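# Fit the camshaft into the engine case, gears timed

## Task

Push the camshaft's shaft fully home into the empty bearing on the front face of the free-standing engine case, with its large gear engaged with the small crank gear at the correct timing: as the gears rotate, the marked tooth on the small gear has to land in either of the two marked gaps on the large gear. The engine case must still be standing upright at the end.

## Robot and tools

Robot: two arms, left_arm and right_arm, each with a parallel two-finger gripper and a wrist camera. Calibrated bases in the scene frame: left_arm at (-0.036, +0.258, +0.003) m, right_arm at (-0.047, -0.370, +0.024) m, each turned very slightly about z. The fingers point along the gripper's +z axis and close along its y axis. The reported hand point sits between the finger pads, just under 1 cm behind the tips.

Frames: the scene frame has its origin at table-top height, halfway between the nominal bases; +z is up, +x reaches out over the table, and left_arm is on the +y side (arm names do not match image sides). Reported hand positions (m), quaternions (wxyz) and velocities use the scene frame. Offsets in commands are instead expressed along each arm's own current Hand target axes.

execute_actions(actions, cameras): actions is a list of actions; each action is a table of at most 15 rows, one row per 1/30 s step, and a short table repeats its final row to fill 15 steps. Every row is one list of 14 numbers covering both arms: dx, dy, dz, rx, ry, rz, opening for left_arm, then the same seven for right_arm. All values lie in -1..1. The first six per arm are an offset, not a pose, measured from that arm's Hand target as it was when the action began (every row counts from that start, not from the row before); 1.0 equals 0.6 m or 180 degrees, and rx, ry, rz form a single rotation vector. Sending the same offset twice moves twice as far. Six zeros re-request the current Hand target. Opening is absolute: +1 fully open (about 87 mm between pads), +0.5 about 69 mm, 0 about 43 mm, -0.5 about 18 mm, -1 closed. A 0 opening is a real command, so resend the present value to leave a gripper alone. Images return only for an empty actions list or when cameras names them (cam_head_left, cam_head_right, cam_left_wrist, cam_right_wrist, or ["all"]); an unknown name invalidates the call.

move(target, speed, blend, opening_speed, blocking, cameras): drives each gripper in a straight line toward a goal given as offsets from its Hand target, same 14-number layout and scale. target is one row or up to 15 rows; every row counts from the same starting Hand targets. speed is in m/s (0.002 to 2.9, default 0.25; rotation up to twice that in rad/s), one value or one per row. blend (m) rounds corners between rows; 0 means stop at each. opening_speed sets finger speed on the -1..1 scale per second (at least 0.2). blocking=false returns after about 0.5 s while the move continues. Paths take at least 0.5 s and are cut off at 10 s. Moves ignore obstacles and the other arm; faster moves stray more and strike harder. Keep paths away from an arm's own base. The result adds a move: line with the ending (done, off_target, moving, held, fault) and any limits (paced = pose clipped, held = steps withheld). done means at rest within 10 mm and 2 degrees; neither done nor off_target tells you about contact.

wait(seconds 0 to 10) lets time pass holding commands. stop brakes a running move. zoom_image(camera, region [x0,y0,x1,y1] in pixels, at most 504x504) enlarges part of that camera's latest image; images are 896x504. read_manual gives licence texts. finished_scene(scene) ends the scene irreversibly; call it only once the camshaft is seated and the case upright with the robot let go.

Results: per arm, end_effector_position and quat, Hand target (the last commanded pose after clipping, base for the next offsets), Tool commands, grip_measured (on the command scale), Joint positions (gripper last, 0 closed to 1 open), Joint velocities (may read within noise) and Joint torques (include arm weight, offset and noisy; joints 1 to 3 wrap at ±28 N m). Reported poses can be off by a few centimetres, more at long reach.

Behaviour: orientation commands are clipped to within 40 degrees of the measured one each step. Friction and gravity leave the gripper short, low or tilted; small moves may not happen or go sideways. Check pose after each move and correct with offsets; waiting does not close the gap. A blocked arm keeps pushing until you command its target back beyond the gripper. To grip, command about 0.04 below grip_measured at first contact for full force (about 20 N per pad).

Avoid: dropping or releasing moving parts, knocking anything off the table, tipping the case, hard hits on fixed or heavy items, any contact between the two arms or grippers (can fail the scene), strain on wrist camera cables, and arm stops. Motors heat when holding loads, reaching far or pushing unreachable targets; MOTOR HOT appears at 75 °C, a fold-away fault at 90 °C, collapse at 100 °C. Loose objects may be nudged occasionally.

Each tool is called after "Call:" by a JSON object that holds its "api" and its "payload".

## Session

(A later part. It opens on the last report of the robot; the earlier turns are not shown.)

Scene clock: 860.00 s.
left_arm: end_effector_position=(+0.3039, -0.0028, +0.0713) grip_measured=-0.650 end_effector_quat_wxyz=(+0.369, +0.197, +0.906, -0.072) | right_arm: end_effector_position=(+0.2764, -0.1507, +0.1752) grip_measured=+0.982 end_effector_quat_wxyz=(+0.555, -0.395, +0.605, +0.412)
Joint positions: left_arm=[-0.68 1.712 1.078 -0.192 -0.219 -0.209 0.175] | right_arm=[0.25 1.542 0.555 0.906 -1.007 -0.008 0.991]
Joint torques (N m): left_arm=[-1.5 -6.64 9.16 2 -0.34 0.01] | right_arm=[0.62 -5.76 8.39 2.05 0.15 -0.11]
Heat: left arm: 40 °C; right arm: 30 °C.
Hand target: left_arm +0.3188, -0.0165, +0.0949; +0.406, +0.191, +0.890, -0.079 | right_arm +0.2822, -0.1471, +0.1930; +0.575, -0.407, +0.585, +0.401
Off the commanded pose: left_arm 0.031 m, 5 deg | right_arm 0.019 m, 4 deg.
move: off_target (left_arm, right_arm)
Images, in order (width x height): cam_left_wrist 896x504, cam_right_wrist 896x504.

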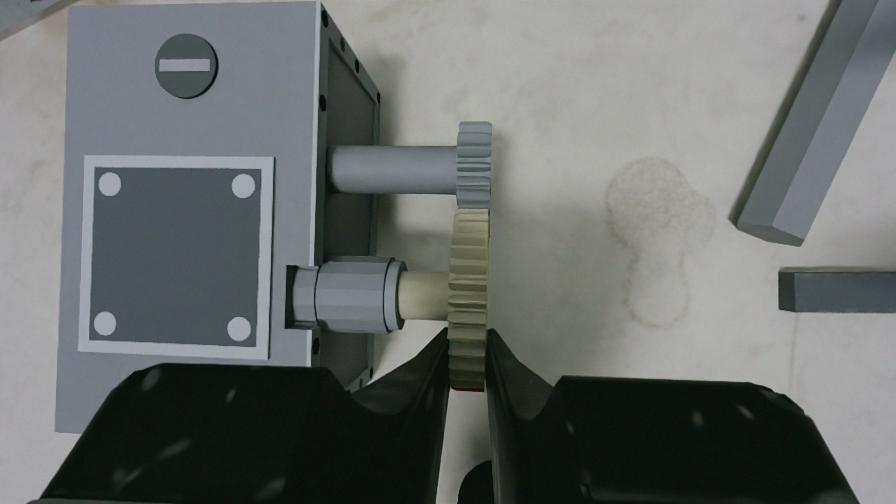

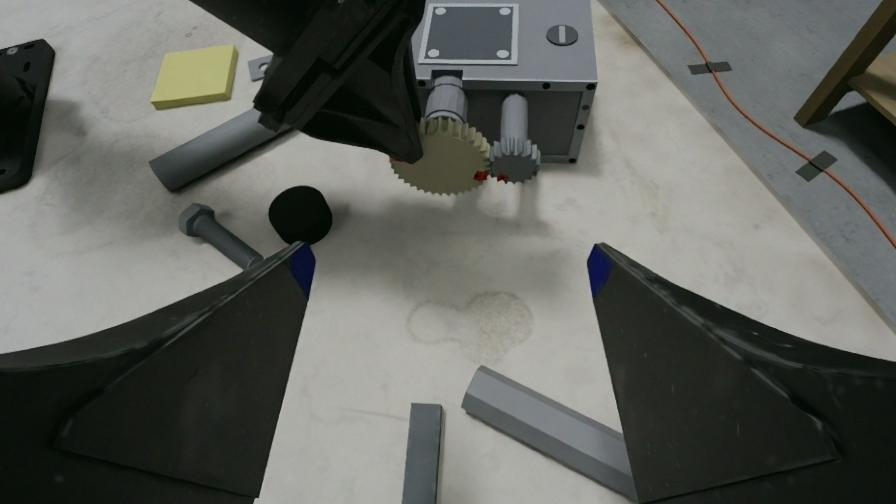

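Call:
{"api": "move", "payload": {"target": [[0,-0.008,0,0,0.03,0,-0.8,0,0,0,0,0,0,1],[0,-0.016,0,0.004,-0.02,0.006,-0.8,0,0,0,0,0,0,1],[0,-0.024,0,-0.004,0.03,-0.006,-0.8,0,0,0,0,0,0,1],[0,-0.03,0,0,0,0,-0.8,0,0,0,0,0,0,1]], "speed": 0.1, "blend": 0.003, "cameras": ["cam_left_wrist","cam_right_wrist"]}}

Scene clock: 869.37 s.
left_arm: end_effector_position=(+0.3032, -0.0176, +0.0710) grip_measured=-0.646 end_effector_quat_wxyz=(+0.364, +0.185, +0.911, -0.057) | right_arm: end_effector_position=(+0.2764, -0.1507, +0.1752) grip_measured=+0.982 end_effector_quat_wxyz=(+0.555, -0.395, +0.605, +0.412)
Joint positions: left_arm=[-0.725 1.764 1.15 -0.245 -0.279 -0.264 0.177] | right_arm=[0.25 1.542 0.555 0.906 -1.007 -0.008 0.991]
Joint torques (N m): left_arm=[-1.73 -8.99 5.85 2.32 -0.13 0.19] | right_arm=[0.54 -5.75 8.42 2.06 0.15 -0.1]
Heat: left arm: 41 °C; right arm: 30 °C.
Hand target: left_arm +0.3116, -0.0329, +0.0947; +0.406, +0.191, +0.890, -0.079 | right_arm +0.2822, -0.1471, +0.1930; +0.575, -0.407, +0.585, +0.401
Off the commanded pose: left_arm 0.029 m, 6 deg | right_arm 0.019 m, 4 deg.
move: off_target (left_arm, right_arm)
Images, in order (width x height): cam_left_wrist 896x504, cam_right_wrist 896x504.

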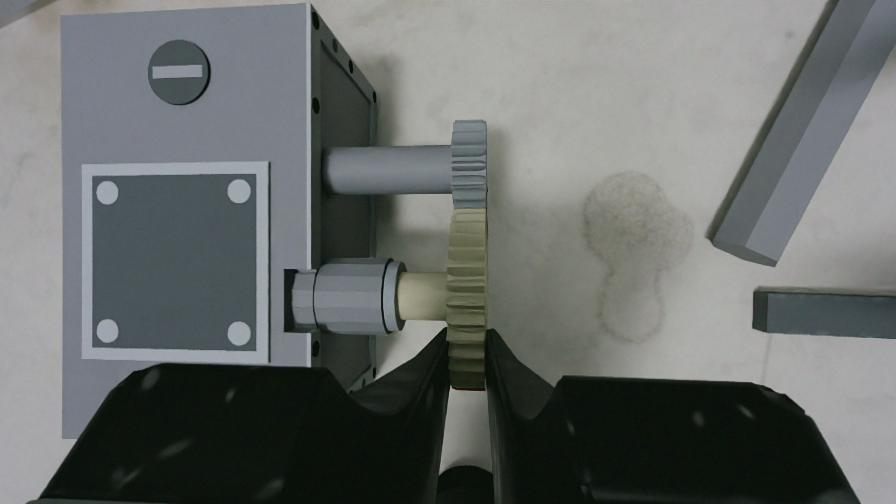

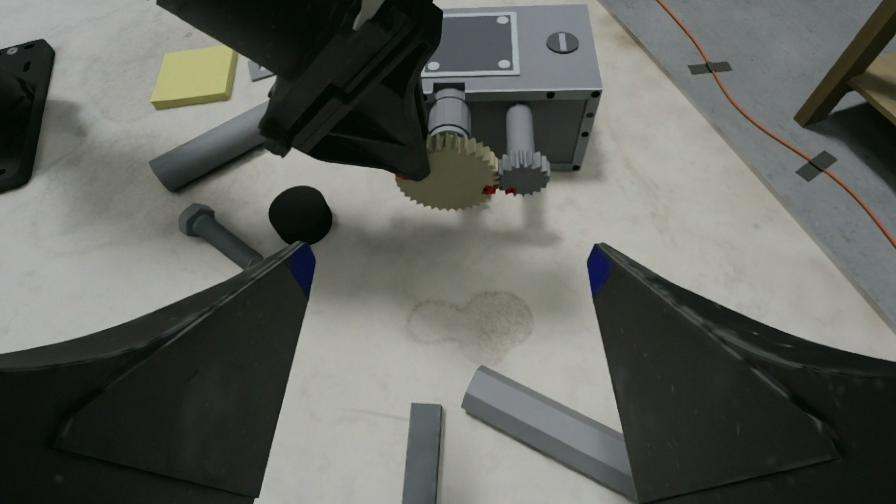

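Call:
{"api": "move", "payload": {"target": [0,0.012,0,0,0,0,-0.4,0,0,0,0,0,0,1], "speed": 0.05, "opening_speed": 0.4, "cameras": ["cam_left_wrist"]}}

Scene clock: 879.43 s.
left_arm: end_effector_position=(+0.3101, -0.0224, +0.0802) grip_measured=-0.400 end_effector_quat_wxyz=(+0.387, +0.194, +0.899, -0.065) | right_arm: end_effector_position=(+0.2764, -0.1507, +0.1752) grip_measured=+0.982 end_effector_quat_wxyz=(+0.555, -0.395, +0.605, +0.412)
Joint positions: left_arm=[-0.725 1.751 1.141 -0.192 -0.279 -0.232 0.3] | right_arm=[0.25 1.542 0.555 0.906 -1.007 -0.008 0.991]
Joint torques (N m): left_arm=[-0.23 -8.43 5.68 1.98 0.03 0.07] | right_arm=[0.66 -5.76 8.49 2.05 0.16 -0.11]
Heat: left arm: 42 °C; right arm: 30 °C.
Hand target: left_arm +0.3145, -0.0264, +0.0948; +0.406, +0.191, +0.890, -0.079 | right_arm +0.2822, -0.1471, +0.1930; +0.575, -0.407, +0.585, +0.401
Off the commanded pose: left_arm 0.016 m, 3 deg | right_arm 0.019 m, 4 deg.
move: off_target (left_arm, right_arm)
Images, in order (width x height): cam_left_wrist 896x504.

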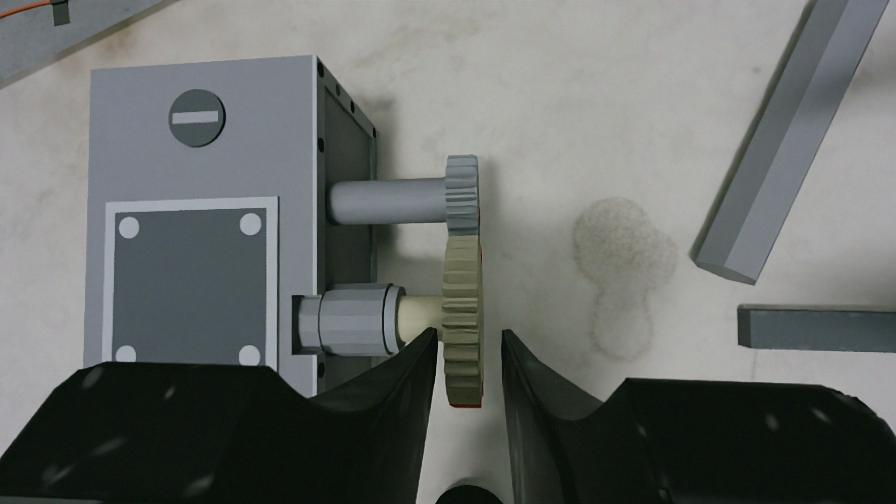

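Call:
{"api": "move", "payload": {"target": [0.018,0.003,0,0,0,0,-0.4,0,0,0,0,0,0,1], "speed": 0.05, "cameras": ["cam_left_wrist"]}}

Scene clock: 891.10 s.
left_arm: end_effector_position=(+0.3053, -0.0178, +0.0726) grip_measured=-0.400 end_effector_quat_wxyz=(+0.388, +0.194, +0.899, -0.065) | right_arm: end_effector_position=(+0.2764, -0.1507, +0.1752) grip_measured=+0.982 end_effector_quat_wxyz=(+0.555, -0.395, +0.605, +0.412)
Joint positions: left_arm=[-0.725 1.738 1.093 -0.157 -0.279 -0.232 0.3] | right_arm=[0.25 1.542 0.555 0.906 -1.007 -0.008 0.991]
Joint torques (N m): left_arm=[-0.36 -8.47 5.3 1.99 0.02 0.03] | right_arm=[0.62 -5.79 8.42 2.05 0.15 -0.11]
Heat: left arm: 42 °C; right arm: 30 °C.
Hand target: left_arm +0.3088, -0.0217, +0.0867; +0.406, +0.191, +0.890, -0.079 | right_arm +0.2822, -0.1471, +0.1930; +0.575, -0.407, +0.585, +0.401
Off the commanded pose: left_arm 0.015 m, 3 deg | right_arm 0.019 m, 4 deg.
move: off_target (left_arm, right_arm)
Images, in order (width x height): cam_left_wrist 896x504.

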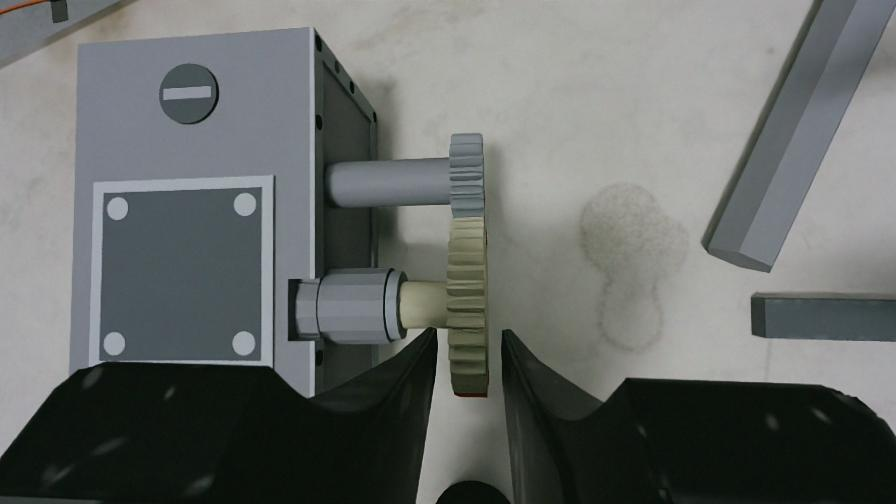

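Call:
{"api": "move", "payload": {"target": [0,0,0,0,0,0,-0.8,0,0,0,0,0,0,1], "opening_speed": 0.4}}

Call:
{"api": "move", "payload": {"target": [[0,-0.01,0,0,0.02,0,-0.8,0,0,0,0,0,0,1],[0,-0.018,0,0,-0.02,0,-0.8,0,0,0,0,0,0,1],[0,-0.026,0,0,0.02,0,-0.8,0,0,0,0,0,0,1],[0,-0.03,0,0,0,0,-0.8,0,0,0,0,0,0,1]], "speed": 0.08, "blend": 0.003, "cameras": ["cam_left_wrist","cam_right_wrist"]}}

Scene clock: 899.60 s.
left_arm: end_effector_position=(+0.3053, -0.0182, +0.0726) grip_measured=-0.644 end_effector_quat_wxyz=(+0.388, +0.191, +0.899, -0.067) | right_arm: end_effector_position=(+0.2764, -0.1507, +0.1752) grip_measured=+0.982 end_effector_quat_wxyz=(+0.555, -0.395, +0.605, +0.412)
Joint positions: left_arm=[-0.725 1.738 1.093 -0.156 -0.278 -0.237 0.178] | right_arm=[0.25 1.542 0.555 0.906 -1.007 -0.008 0.991]
Joint torques (N m): left_arm=[-0.38 -8.46 5.3 1.97 0 0.09] | right_arm=[0.66 -5.78 8.43 2.06 0.13 -0.13]
Heat: left arm: 42 °C; right arm: 30 °C.
Hand target: left_arm +0.3088, -0.0218, +0.0867; +0.406, +0.191, +0.890, -0.079 | right_arm +0.2822, -0.1471, +0.1930; +0.575, -0.407, +0.585, +0.401
Off the commanded pose: left_arm 0.015 m, 3 deg | right_arm 0.019 m, 4 deg.
move: off_target (left_arm, right_arm)

Scene clock: 902.40 s.
left_arm: end_effector_position=(+0.3003, -0.0257, +0.0723) grip_measured=-0.647 end_effector_quat_wxyz=(+0.383, +0.184, +0.903, -0.059) | right_arm: end_effector_position=(+0.2764, -0.1507, +0.1752) grip_measured=+0.982 end_effector_quat_wxyz=(+0.555, -0.395, +0.605, +0.412)
Joint positions: left_arm=[-0.756 1.756 1.123 -0.192 -0.313 -0.274 0.177] | right_arm=[0.25 1.542 0.555 0.906 -1.007 -0.008 0.991]
Joint torques (N m): left_arm=[-1.73 -8.1 5.37 2.1 -0.01 0.11] | right_arm=[0.58 -5.7 8.43 2.06 0.15 -0.11]
Heat: left arm: 42 °C; right arm: 30 °C.
Hand target: left_arm +0.3015, -0.0382, +0.0864; +0.406, +0.191, +0.890, -0.079 | right_arm +0.2822, -0.1471, +0.1930; +0.575, -0.407, +0.585, +0.401
Off the commanded pose: left_arm 0.019 m, 4 deg | right_arm 0.019 m, 4 deg.
move: off_target (left_arm, right_arm)
Images, in order (width x height): cam_left_wrist 896x504, cam_right_wrist 896x504.

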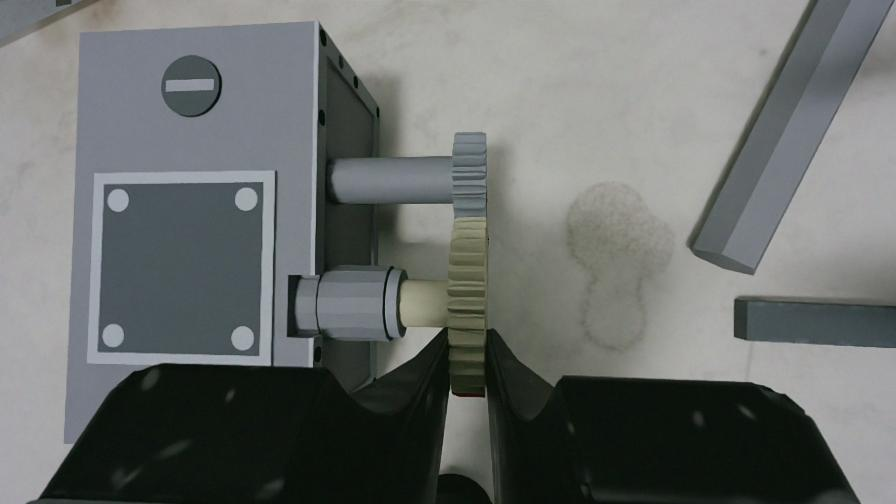

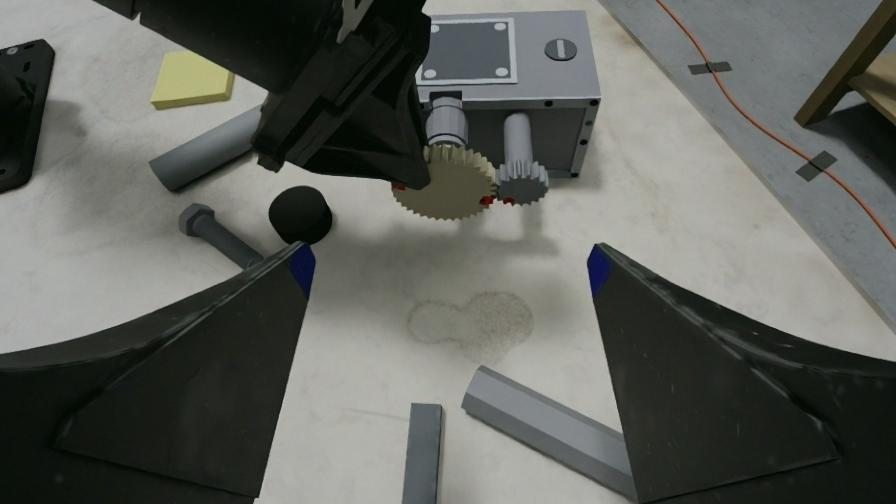

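Call:
{"api": "move", "payload": {"target": [[-0.005,-0.012,0,0,0.08,0,-0.8,0,0,0,0,0,0,1],[0,-0.022,0,0,0,0,-0.8,0,0,0,0,0,0,1],[-0.005,-0.03,0,0,0.08,0,-0.8,0,0,0,0,0,0,1]], "speed": 0.12, "blend": 0.003, "cameras": ["cam_left_wrist","cam_right_wrist"]}}

Call:
{"api": "zoom_image", "payload": {"camera": "cam_right_wrist", "region": [390, 120, 560, 240]}}

Scene clock: 931.30 s.
left_arm: end_effector_position=(+0.2898, -0.0448, +0.0751) grip_measured=-0.646 end_effector_quat_wxyz=(+0.278, +0.195, +0.940, -0.038) | right_arm: end_effector_position=(+0.2764, -0.1507, +0.1752) grip_measured=+0.982 end_effector_quat_wxyz=(+0.555, -0.395, +0.605, +0.412)
Joint positions: left_arm=[-0.773 1.917 1.457 -0.594 -0.251 -0.34 0.177] | right_arm=[0.25 1.542 0.555 0.906 -1.007 -0.008 0.991]
Joint torques (N m): left_arm=[-0.53 -7.65 8.69 1.43 0.09 0.08] | right_arm=[0.66 -5.72 8.4 2.08 0.14 -0.11]
Heat: left arm: 42 °C; right arm: 30 °C.
Hand target: left_arm +0.2961, -0.0554, +0.0884; +0.292, +0.199, +0.934, -0.054 | right_arm +0.2822, -0.1471, +0.1930; +0.575, -0.407, +0.585, +0.401
Off the commanded pose: left_arm 0.018 m, 3 deg | right_arm 0.019 m, 4 deg.
move: off_target (left_arm, right_arm)
Images, in order (width x height): cam_left_wrist 896x504, cam_right_wrist 896x504.

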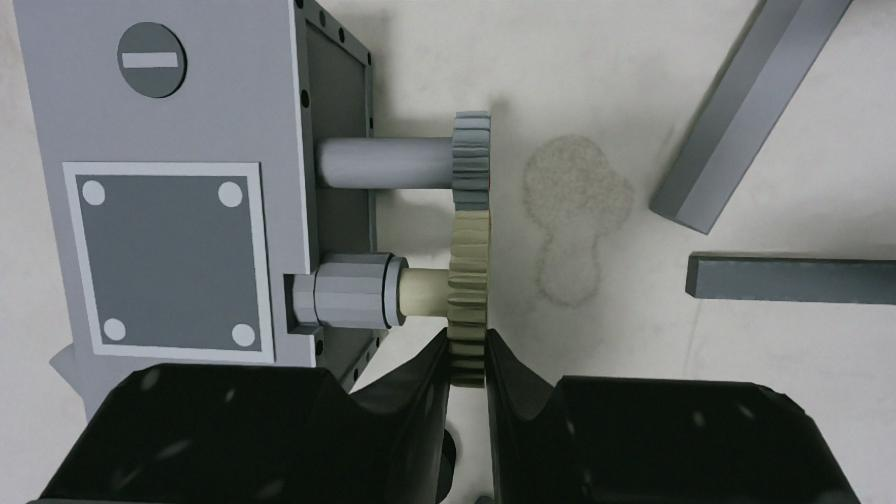

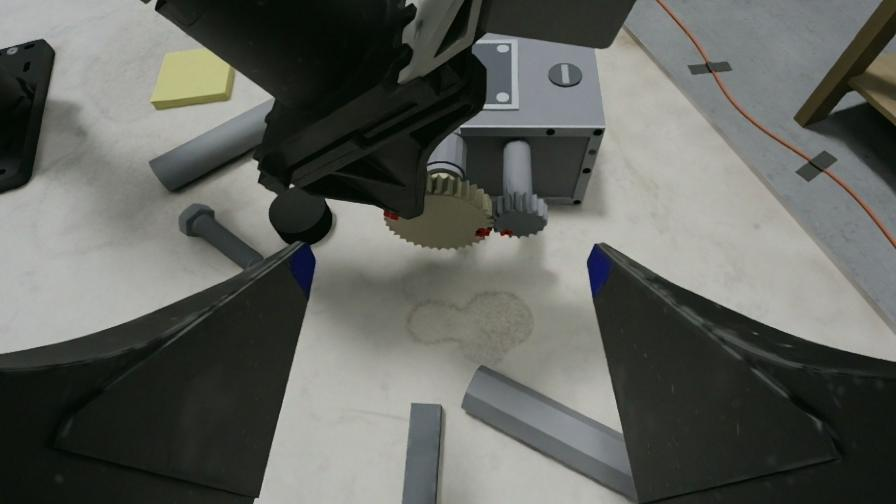

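Scaled by 2.965 from the camera's 896x504 image, which has a finer 1280x720 frame.

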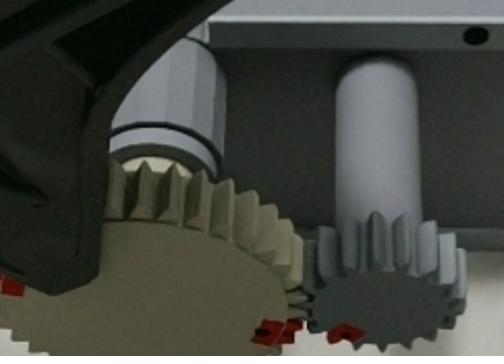

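Call:
{"api": "move", "payload": {"target": [0,0.012,0,0,0,0,-0.5,0,0,0,0,0,0,1], "speed": 0.05, "opening_speed": 0.4, "cameras": ["cam_left_wrist"]}}

Scene clock: 953.53 s.
left_arm: end_effector_position=(+0.2908, -0.0432, +0.0747) grip_measured=-0.500 end_effector_quat_wxyz=(+0.275, +0.202, +0.939, -0.040) | right_arm: end_effector_position=(+0.2764, -0.1507, +0.1752) grip_measured=+0.982 end_effector_quat_wxyz=(+0.555, -0.395, +0.605, +0.412)
Joint positions: left_arm=[-0.765 1.917 1.457 -0.594 -0.237 -0.321 0.25] | right_arm=[0.25 1.542 0.555 0.906 -1.007 -0.008 0.991]
Joint torques (N m): left_arm=[0.18 -8.42 7.56 1.5 0.05 0.04] | right_arm=[0.66 -5.68 8.39 2.05 0.15 -0.09]
Heat: left arm: 40 °C; right arm: 31 °C.
Hand target: left_arm +0.2989, -0.0489, +0.0885; +0.292, +0.200, +0.934, -0.054 | right_arm +0.2822, -0.1471, +0.1930; +0.575, -0.407, +0.585, +0.401
Off the commanded pose: left_arm 0.017 m, 3 deg | right_arm 0.019 m, 4 deg.
move: off_target (left_arm, right_arm)
Images, in order (width x height): cam_left_wrist 896x504.

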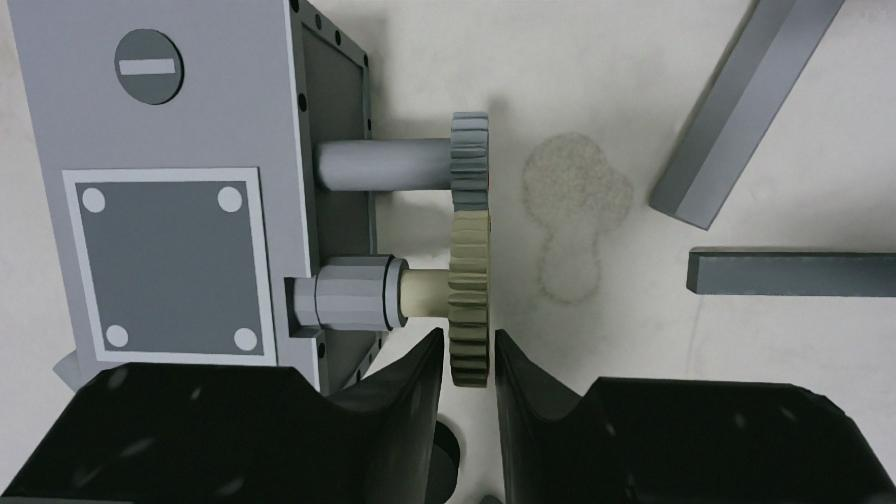

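Call:
{"api": "move", "payload": {"target": [0,0,0,0,0,0,-0.8,0,0,0,0,0,0,1], "opening_speed": 0.4}}

Call:
{"api": "move", "payload": {"target": [[0,-0.008,0,-0.015,0,-0.022,-0.8,0,0,0,0,0,0,1],[0,-0.014,0,0.015,0,0.022,-0.8,0,0,0,0,0,0,1],[0,-0.02,0,-0.015,0,-0.022,-0.8,0,0,0,0,0,0,1],[0,-0.026,0,0.015,0,0.022,-0.8,0,0,0,0,0,0,1],[0,-0.03,0,0,0,0,-0.8,0,0,0,0,0,0,1]], "speed": 0.15, "blend": 0.003, "cameras": ["cam_left_wrist","cam_right_wrist"]}}

Scene clock: 961.10 s.
left_arm: end_effector_position=(+0.2899, -0.0443, +0.0745) grip_measured=-0.647 end_effector_quat_wxyz=(+0.274, +0.202, +0.939, -0.043) | right_arm: end_effector_position=(+0.2764, -0.1507, +0.1752) grip_measured=+0.982 end_effector_quat_wxyz=(+0.555, -0.395, +0.605, +0.412)
Joint positions: left_arm=[-0.765 1.917 1.457 -0.594 -0.229 -0.324 0.176] | right_arm=[0.25 1.542 0.555 0.906 -1.007 -0.008 0.991]
Joint torques (N m): left_arm=[0.2 -8.42 7.57 1.51 -0.03 0.07] | right_arm=[0.64 -5.78 8.43 2.05 0.13 -0.11]
Heat: left arm: 39 °C; right arm: 31 °C.
Hand target: left_arm +0.2990, -0.0489, +0.0885; +0.292, +0.199, +0.934, -0.054 | right_arm +0.2822, -0.1471, +0.1930; +0.575, -0.407, +0.585, +0.401
Off the commanded pose: left_arm 0.017 m, 3 deg | right_arm 0.019 m, 4 deg.
move: off_target (left_arm, right_arm)

Scene clock: 963.90 s.
left_arm: end_effector_position=(+0.2857, -0.0541, +0.0751) grip_measured=-0.649 end_effector_quat_wxyz=(+0.269, +0.205, +0.940, -0.046) | right_arm: end_effector_position=(+0.2764, -0.1507, +0.1752) grip_measured=+0.982 end_effector_quat_wxyz=(+0.555, -0.395, +0.605, +0.412)
Joint positions: left_arm=[-0.785 1.936 1.488 -0.614 -0.228 -0.34 0.176] | right_arm=[0.25 1.542 0.555 0.906 -1.007 -0.008 0.991]
Joint torques (N m): left_arm=[-1.48 -7.86 8.24 1.5 -0.26 -0.12] | right_arm=[0.66 -5.79 8.5 2.05 0.13 -0.12]
Heat: left arm: 40 °C; right arm: 31 °C.
Hand target: left_arm +0.2917, -0.0653, +0.0883; +0.292, +0.199, +0.934, -0.054 | right_arm +0.2822, -0.1471, +0.1930; +0.575, -0.407, +0.585, +0.401
Off the commanded pose: left_arm 0.018 m, 3 deg | right_arm 0.019 m, 4 deg.
move: off_target (left_arm, right_arm)
Images, in order (width x height): cam_left_wrist 896x504, cam_right_wrist 896x504.

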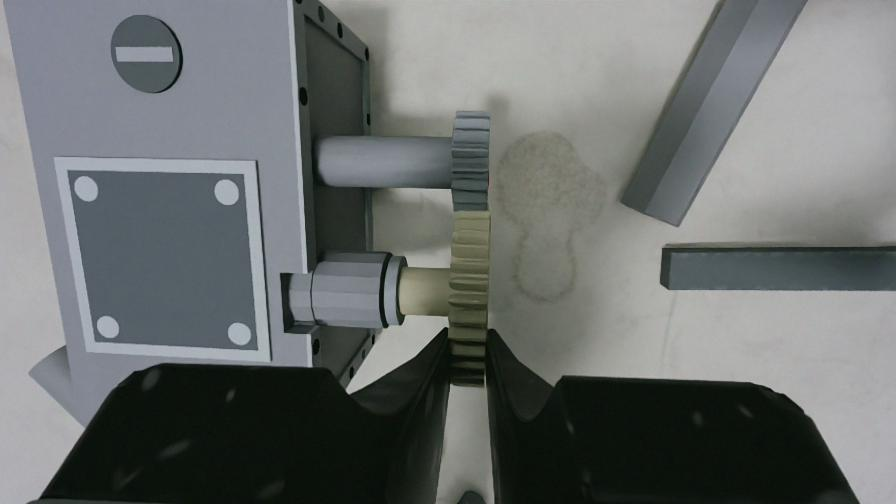

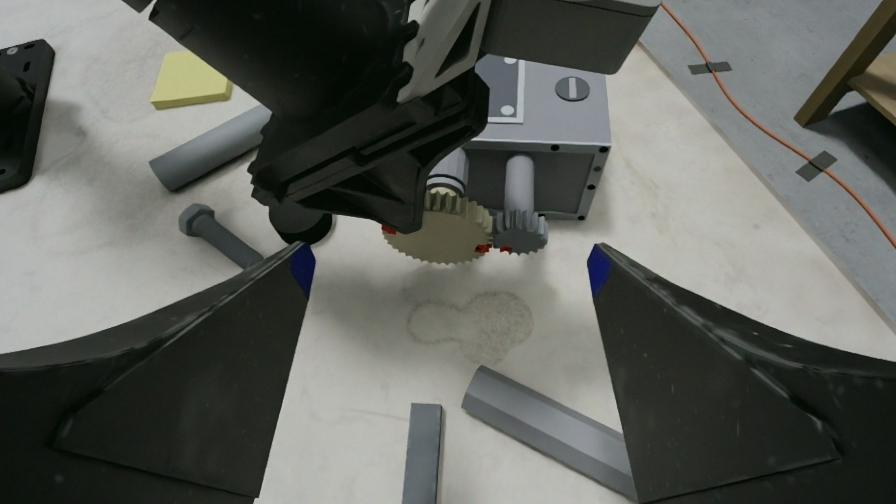

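Call:
{"api": "move", "payload": {"target": [0,-0.05,0,0,0,0,-0.8,0,0,0,0,0,0,1], "speed": 0.8, "cameras": ["cam_left_wrist","cam_right_wrist"]}}

Scene clock: 979.83 s.
left_arm: end_effector_position=(+0.2749, -0.0796, +0.0751) grip_measured=-0.649 end_effector_quat_wxyz=(+0.272, +0.200, +0.940, -0.043) | right_arm: end_effector_position=(+0.2764, -0.1507, +0.1752) grip_measured=+0.982 end_effector_quat_wxyz=(+0.555, -0.395, +0.605, +0.412)
Joint positions: left_arm=[-0.85 1.986 1.561 -0.651 -0.269 -0.406 0.175] | right_arm=[0.25 1.542 0.555 0.906 -1.007 -0.008 0.991]
Joint torques (N m): left_arm=[-1.61 -7.87 8.53 1.47 -0.21 -0.05] | right_arm=[0.54 -5.75 8.39 2.07 0.15 -0.11]
Heat: left arm: 40 °C; right arm: 31 °C.
Hand target: left_arm +0.2794, -0.0928, +0.0877; +0.292, +0.200, +0.934, -0.054 | right_arm +0.2822, -0.1471, +0.1930; +0.575, -0.407, +0.585, +0.401
Off the commanded pose: left_arm 0.019 m, 3 deg | right_arm 0.019 m, 4 deg.
move: off_target (left_arm, right_arm)
Images, in order (width x height): cam_left_wrist 896x504, cam_right_wrist 896x504.

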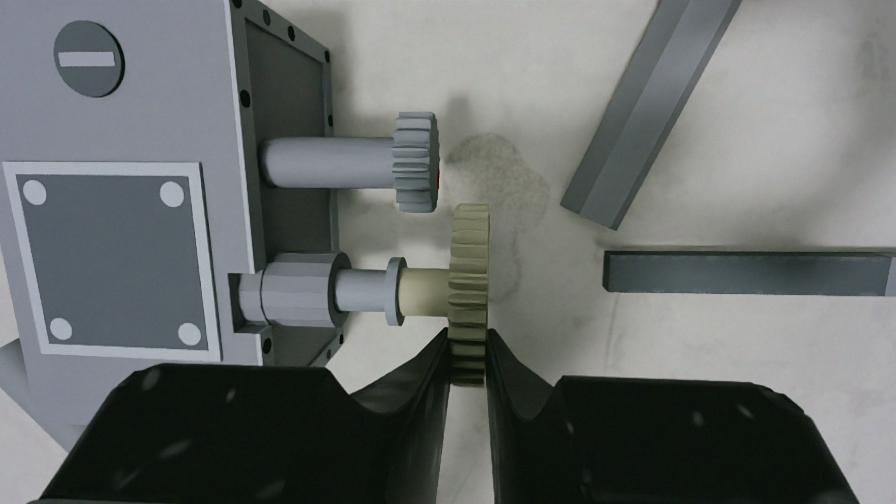

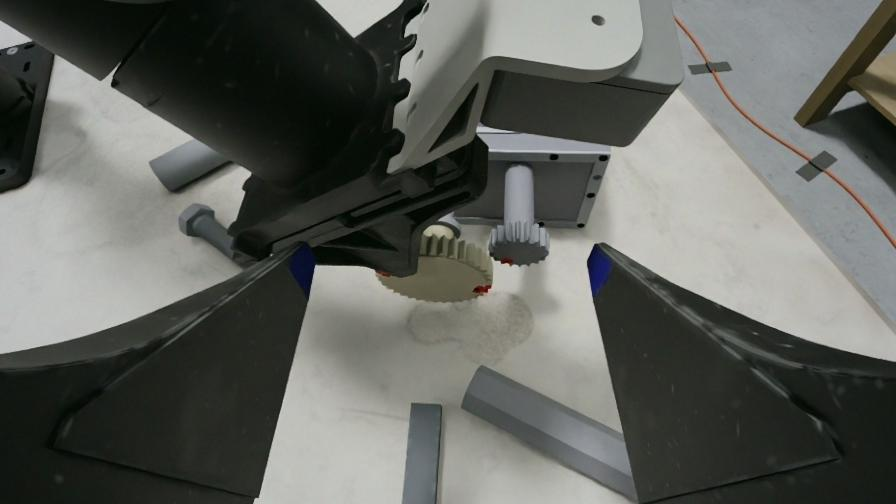

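Call:
{"api": "move", "payload": {"target": [0,0,0,0,0.055,0,-0.8,0.03,0,-0.23,0,0,0,1], "speed": 0.15, "cameras": ["cam_left_wrist","cam_right_wrist"]}}

Call:
{"api": "zoom_image", "payload": {"camera": "cam_right_wrist", "region": [380, 30, 560, 150]}}

Scene clock: 989.57 s.
left_arm: end_effector_position=(+0.2762, -0.0851, +0.0778) grip_measured=-0.649 end_effector_quat_wxyz=(+0.202, +0.202, +0.958, -0.023) | right_arm: end_effector_position=(+0.2353, -0.2746, +0.1746) grip_measured=+0.982 end_effector_quat_wxyz=(+0.572, -0.397, +0.588, +0.411)
Joint positions: left_arm=[-0.832 2.135 1.837 -0.918 -0.211 -0.422 0.176] | right_arm=[-0.258 1.389 0.417 0.822 -1.516 -0.121 0.991]
Joint torques (N m): left_arm=[-0.47 -8.76 8.36 1.08 0.07 0.01] | right_arm=[-0.84 -4.12 5.11 1.71 -0.07 -0.11]
Heat: left arm: 41 °C; right arm: 31 °C.
Hand target: left_arm +0.2796, -0.0928, +0.0879; +0.210, +0.203, +0.956, -0.037 | right_arm +0.2341, -0.2766, +0.1772; +0.575, -0.407, +0.585, +0.401
Off the commanded pose: left_arm 0.013 m, 2 deg | right_arm 0.004 m, 2 deg.
move: off_target (left_arm)
Images, in order (width x height): cam_left_wrist 896x504, cam_right_wrist 896x504.

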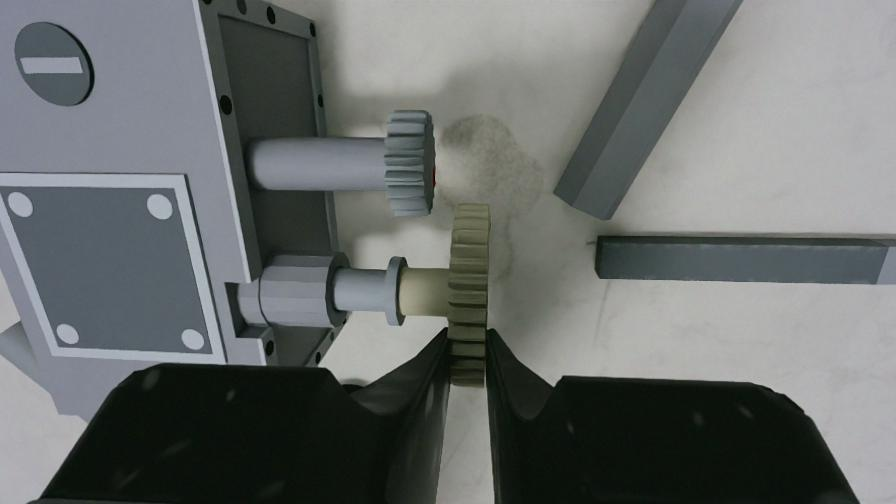

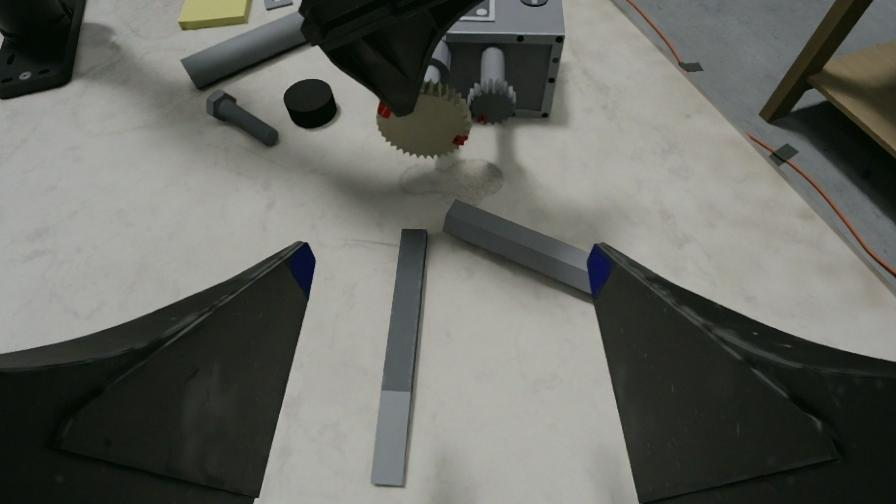

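Scaled by 2.800 from the camera's 896x504 image, which has a finer 1280x720 frame.

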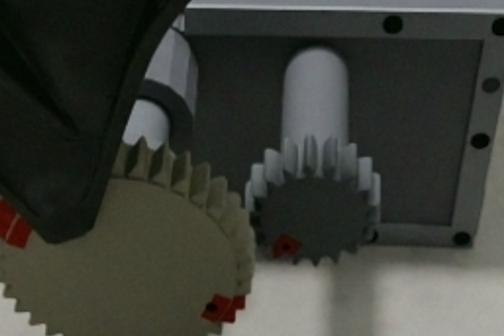

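Call:
{"api": "zoom_image", "payload": {"camera": "cam_right_wrist", "region": [370, 70, 530, 170]}}

Call:
{"api": "zoom_image", "payload": {"camera": "cam_right_wrist", "region": [455, 70, 525, 160]}}

Scaled by 3.150 from the camera's 896x504 image, which has a finer 1280x720 frame.

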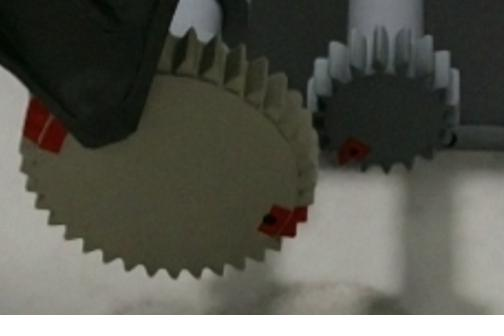

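Scaled by 5.600 from the camera's 896x504 image, which has a finer 1280x720 frame.

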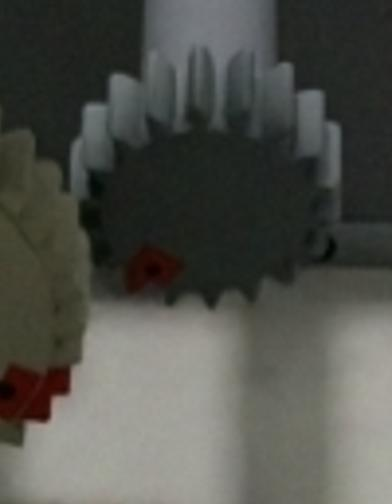

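Call:
{"api": "move", "payload": {"target": [[0,0.008,0,0,-0.02,0,-0.8,0,0,0,0,0,0,1],[0,0.018,0,0,0.02,0,-0.8,0,0,0,0,0,0,1],[0,0.024,0,0,-0.02,0,-0.8,0,0,0,0,0,0,1],[0,0.03,0,0,0,0,-0.8,0,0,0,0,0,0,1]], "speed": 0.08, "blend": 0.003, "cameras": ["cam_left_wrist","cam_right_wrist"]}}

Call:
{"api": "zoom_image", "payload": {"camera": "cam_right_wrist", "region": [370, 40, 530, 150]}}

Scene clock: 1016.27 s.
left_arm: end_effector_position=(+0.2792, -0.0771, +0.0779) grip_measured=-0.650 end_effector_quat_wxyz=(+0.201, +0.203, +0.958, -0.037) | right_arm: end_effector_position=(+0.2353, -0.2746, +0.1746) grip_measured=+0.982 end_effector_quat_wxyz=(+0.572, -0.397, +0.588, +0.411)
Joint positions: left_arm=[-0.805 2.101 1.783 -0.88 -0.177 -0.397 0.175] | right_arm=[-0.258 1.389 0.417 0.822 -1.516 -0.121 0.991]
Joint torques (N m): left_arm=[0.29 -8.69 8.29 1.01 -0.13 0.11] | right_arm=[-0.85 -3.9 4.97 1.79 -0.05 -0.06]
Heat: left arm: 41 °C; right arm: 29 °C.
Hand target: left_arm +0.2867, -0.0763, +0.0880; +0.210, +0.203, +0.956, -0.037 | right_arm +0.2341, -0.2765, +0.1772; +0.579, -0.405, +0.583, +0.402 (not the last commanded pose)
Off the commanded pose: left_arm 0.013 m, 1 deg | right_arm 0.004 m, 2 deg.
move: off_target (left_arm)
Images, in order (width x height): cam_left_wrist 896x504, cam_right_wrist 896x504.

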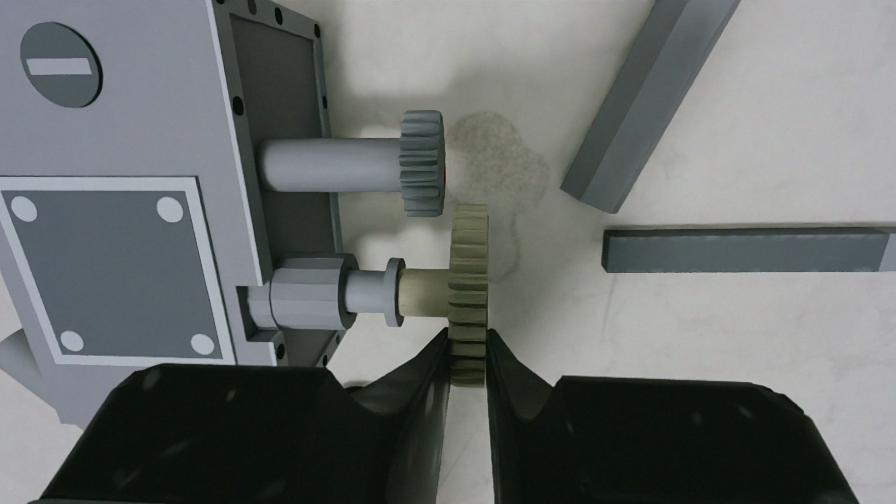

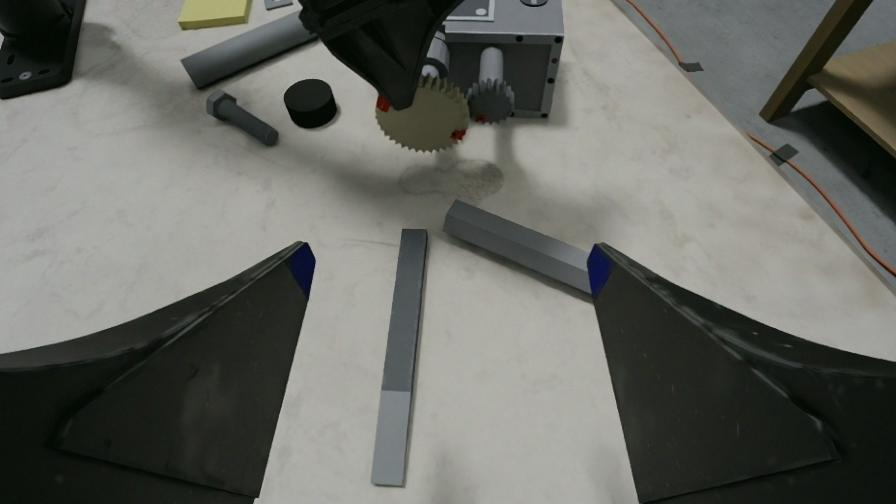

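Scaled by 3.150 from the camera's 896x504 image, which has a finer 1280x720 frame.

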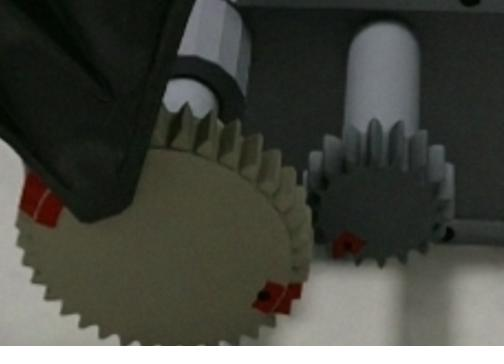

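Call:
{"api": "move", "payload": {"target": [[0,0.006,0,0,-0.015,0,-0.8,0,0,0,0,0,0,1],[0,0.01,0,0,0.015,0,-0.8,0,0,0,0,0,0,1],[0,0.012,0,0,0,0,-0.8,0,0,0,0,0,0,1]], "speed": 0.08, "blend": 0.003, "cameras": ["cam_left_wrist","cam_right_wrist"]}}

Call:
{"api": "zoom_image", "payload": {"camera": "cam_right_wrist", "region": [370, 60, 530, 160]}}

Call:
{"api": "zoom_image", "payload": {"camera": "cam_right_wrist", "region": [450, 70, 520, 150]}}

Call:
{"api": "zoom_image", "payload": {"camera": "cam_left_wrist", "region": [320, 90, 520, 340]}}

Scene clock: 1025.47 s.
left_arm: end_effector_position=(+0.2801, -0.0733, +0.0772) grip_measured=-0.650 end_effector_quat_wxyz=(+0.187, +0.209, +0.959, -0.036) | right_arm: end_effector_position=(+0.2353, -0.2746, +0.1746) grip_measured=+0.982 end_effector_quat_wxyz=(+0.572, -0.397, +0.588, +0.411)
Joint positions: left_arm=[-0.792 2.116 1.809 -0.913 -0.156 -0.379 0.175] | right_arm=[-0.258 1.389 0.417 0.822 -1.516 -0.121 0.991]
Joint torques (N m): left_arm=[0.42 -10.74 4.72 1.35 -0.27 0.07] | right_arm=[-0.85 -3.97 5.01 1.8 -0.08 -0.06]
Heat: left arm: 42 °C; right arm: 29 °C.
Hand target: left_arm +0.2897, -0.0698, +0.0881; +0.210, +0.204, +0.956, -0.037 | right_arm +0.2341, -0.2765, +0.1772; +0.579, -0.405, +0.583, +0.402
Off the commanded pose: left_arm 0.015 m, 3 deg | right_arm 0.003 m, 2 deg.
move: off_target (left_arm)
Images, in order (width x height): cam_left_wrist 896x504, cam_right_wrist 896x504.

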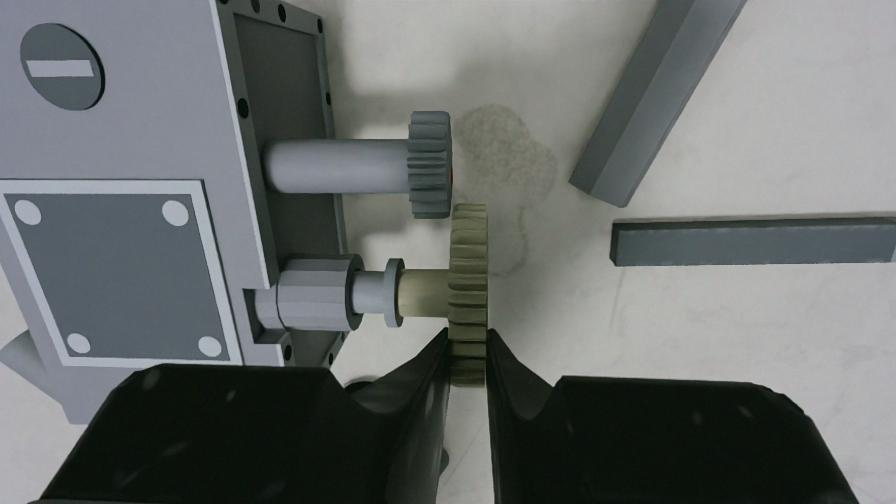

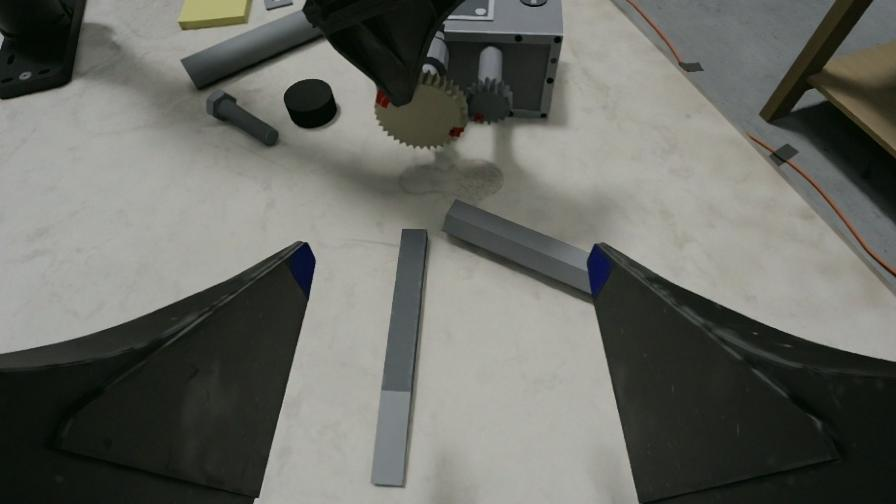

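Scaled by 3.150 from the camera's 896x504 image, which has a finer 1280x720 frame.

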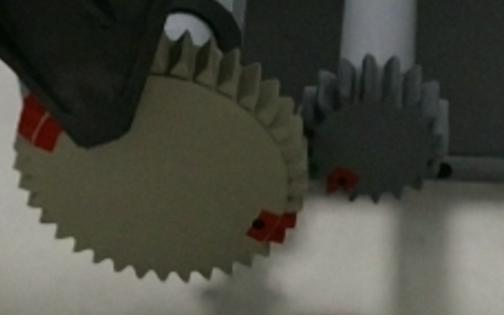

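Scaled by 6.300 from the camera's 896x504 image, which has a finer 1280x720 frame.

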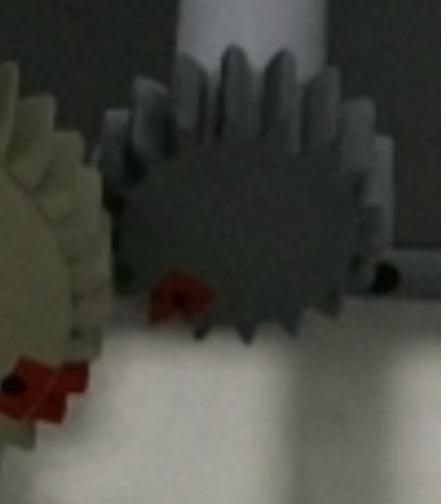

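Scaled by 2.016 from the camera's 896x504 image, which has a finer 1280x720 frame.

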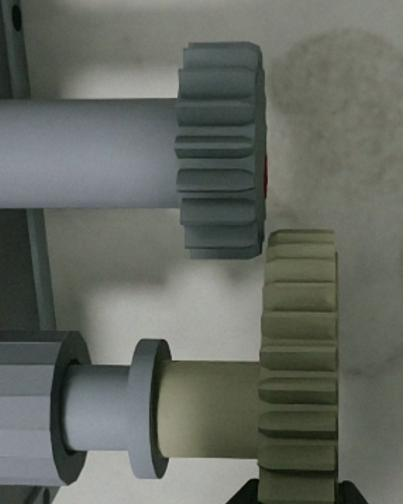

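Call:
{"api": "move", "payload": {"target": [[0,0.006,0,0,-0.03,0,-0.8,0,0,0,0,0,0,1],[0,0.01,0,0,-0.006,0,-0.8,0,0,0,0,0,0,1],[0,0.013,0,0,-0.014,0,-0.8,0,0,0,0,0,0,1]], "speed": 0.08, "blend": 0.003, "cameras": ["cam_left_wrist","cam_right_wrist"]}}

Call:
{"api": "zoom_image", "payload": {"camera": "cam_right_wrist", "region": [370, 60, 530, 160]}}

Call:
{"api": "zoom_image", "payload": {"camera": "cam_right_wrist", "region": [440, 80, 500, 140]}}

Call:
{"api": "zoom_image", "payload": {"camera": "cam_left_wrist", "region": [320, 90, 520, 340]}}

Scene clock: 1038.13 s.
left_arm: end_effector_position=(+0.2810, -0.0688, +0.0779) grip_measured=-0.650 end_effector_quat_wxyz=(+0.210, +0.210, +0.954, -0.047) | right_arm: end_effector_position=(+0.2353, -0.2746, +0.1746) grip_measured=+0.982 end_effector_quat_wxyz=(+0.572, -0.397, +0.588, +0.411)
Joint positions: left_arm=[-0.788 2.052 1.703 -0.818 -0.163 -0.365 0.175] | right_arm=[-0.258 1.389 0.417 0.822 -1.516 -0.121 0.991]
Joint torques (N m): left_arm=[0.87 -9.7 5.89 1.31 -0.31 0.09] | right_arm=[-0.84 -3.89 5.01 1.77 -0.08 -0.07]
Heat: left arm: 45 °C; right arm: 28 °C.
Hand target: left_arm +0.2928, -0.0626, +0.0882; +0.231, +0.203, +0.951, -0.041 | right_arm +0.2341, -0.2765, +0.1772; +0.579, -0.405, +0.583, +0.402
Off the commanded pose: left_arm 0.017 m, 3 deg | right_arm 0.003 m, 2 deg.
move: off_target (left_arm)
Images, in order (width x height): cam_left_wrist 896x504, cam_right_wrist 896x504.

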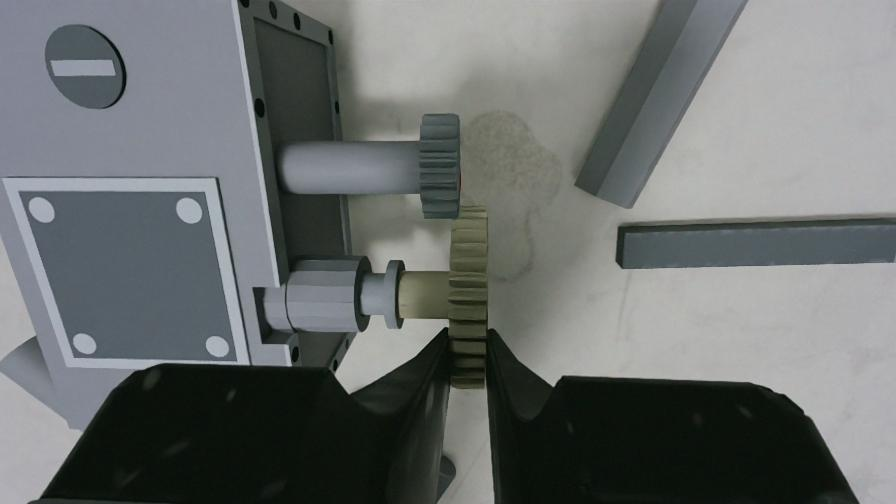

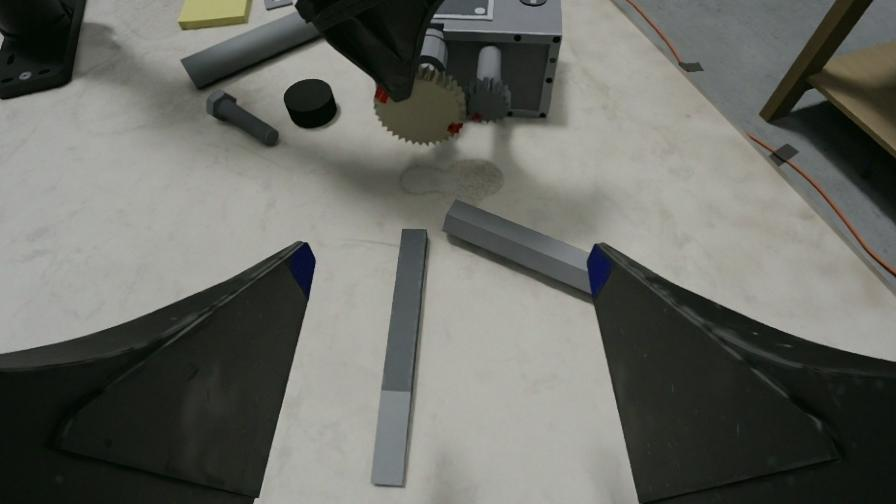

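Scaled by 3.150 from the camera's 896x504 image, which has a finer 1280x720 frame.

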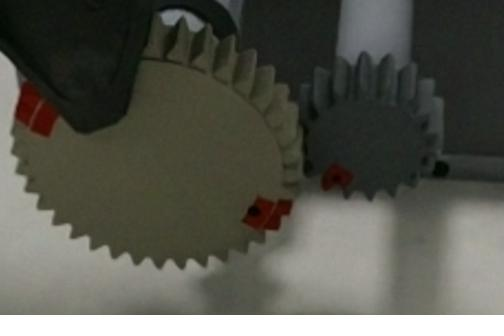

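Scaled by 8.400 from the camera's 896x504 image, which has a finer 1280x720 frame.

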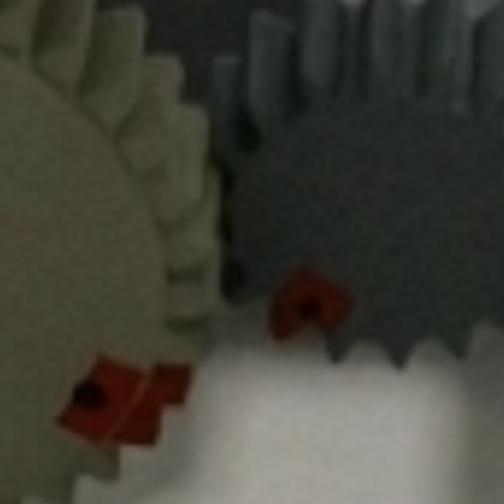

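Scaled by 2.016 from the camera's 896x504 image, which has a finer 1280x720 frame.

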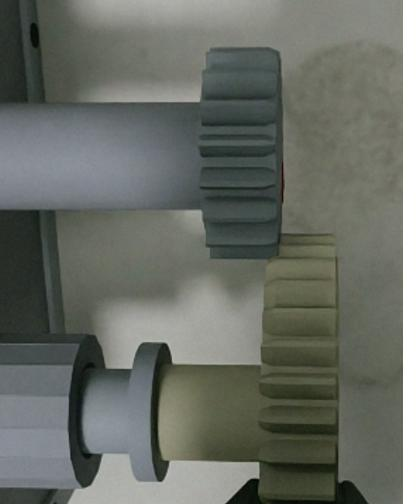

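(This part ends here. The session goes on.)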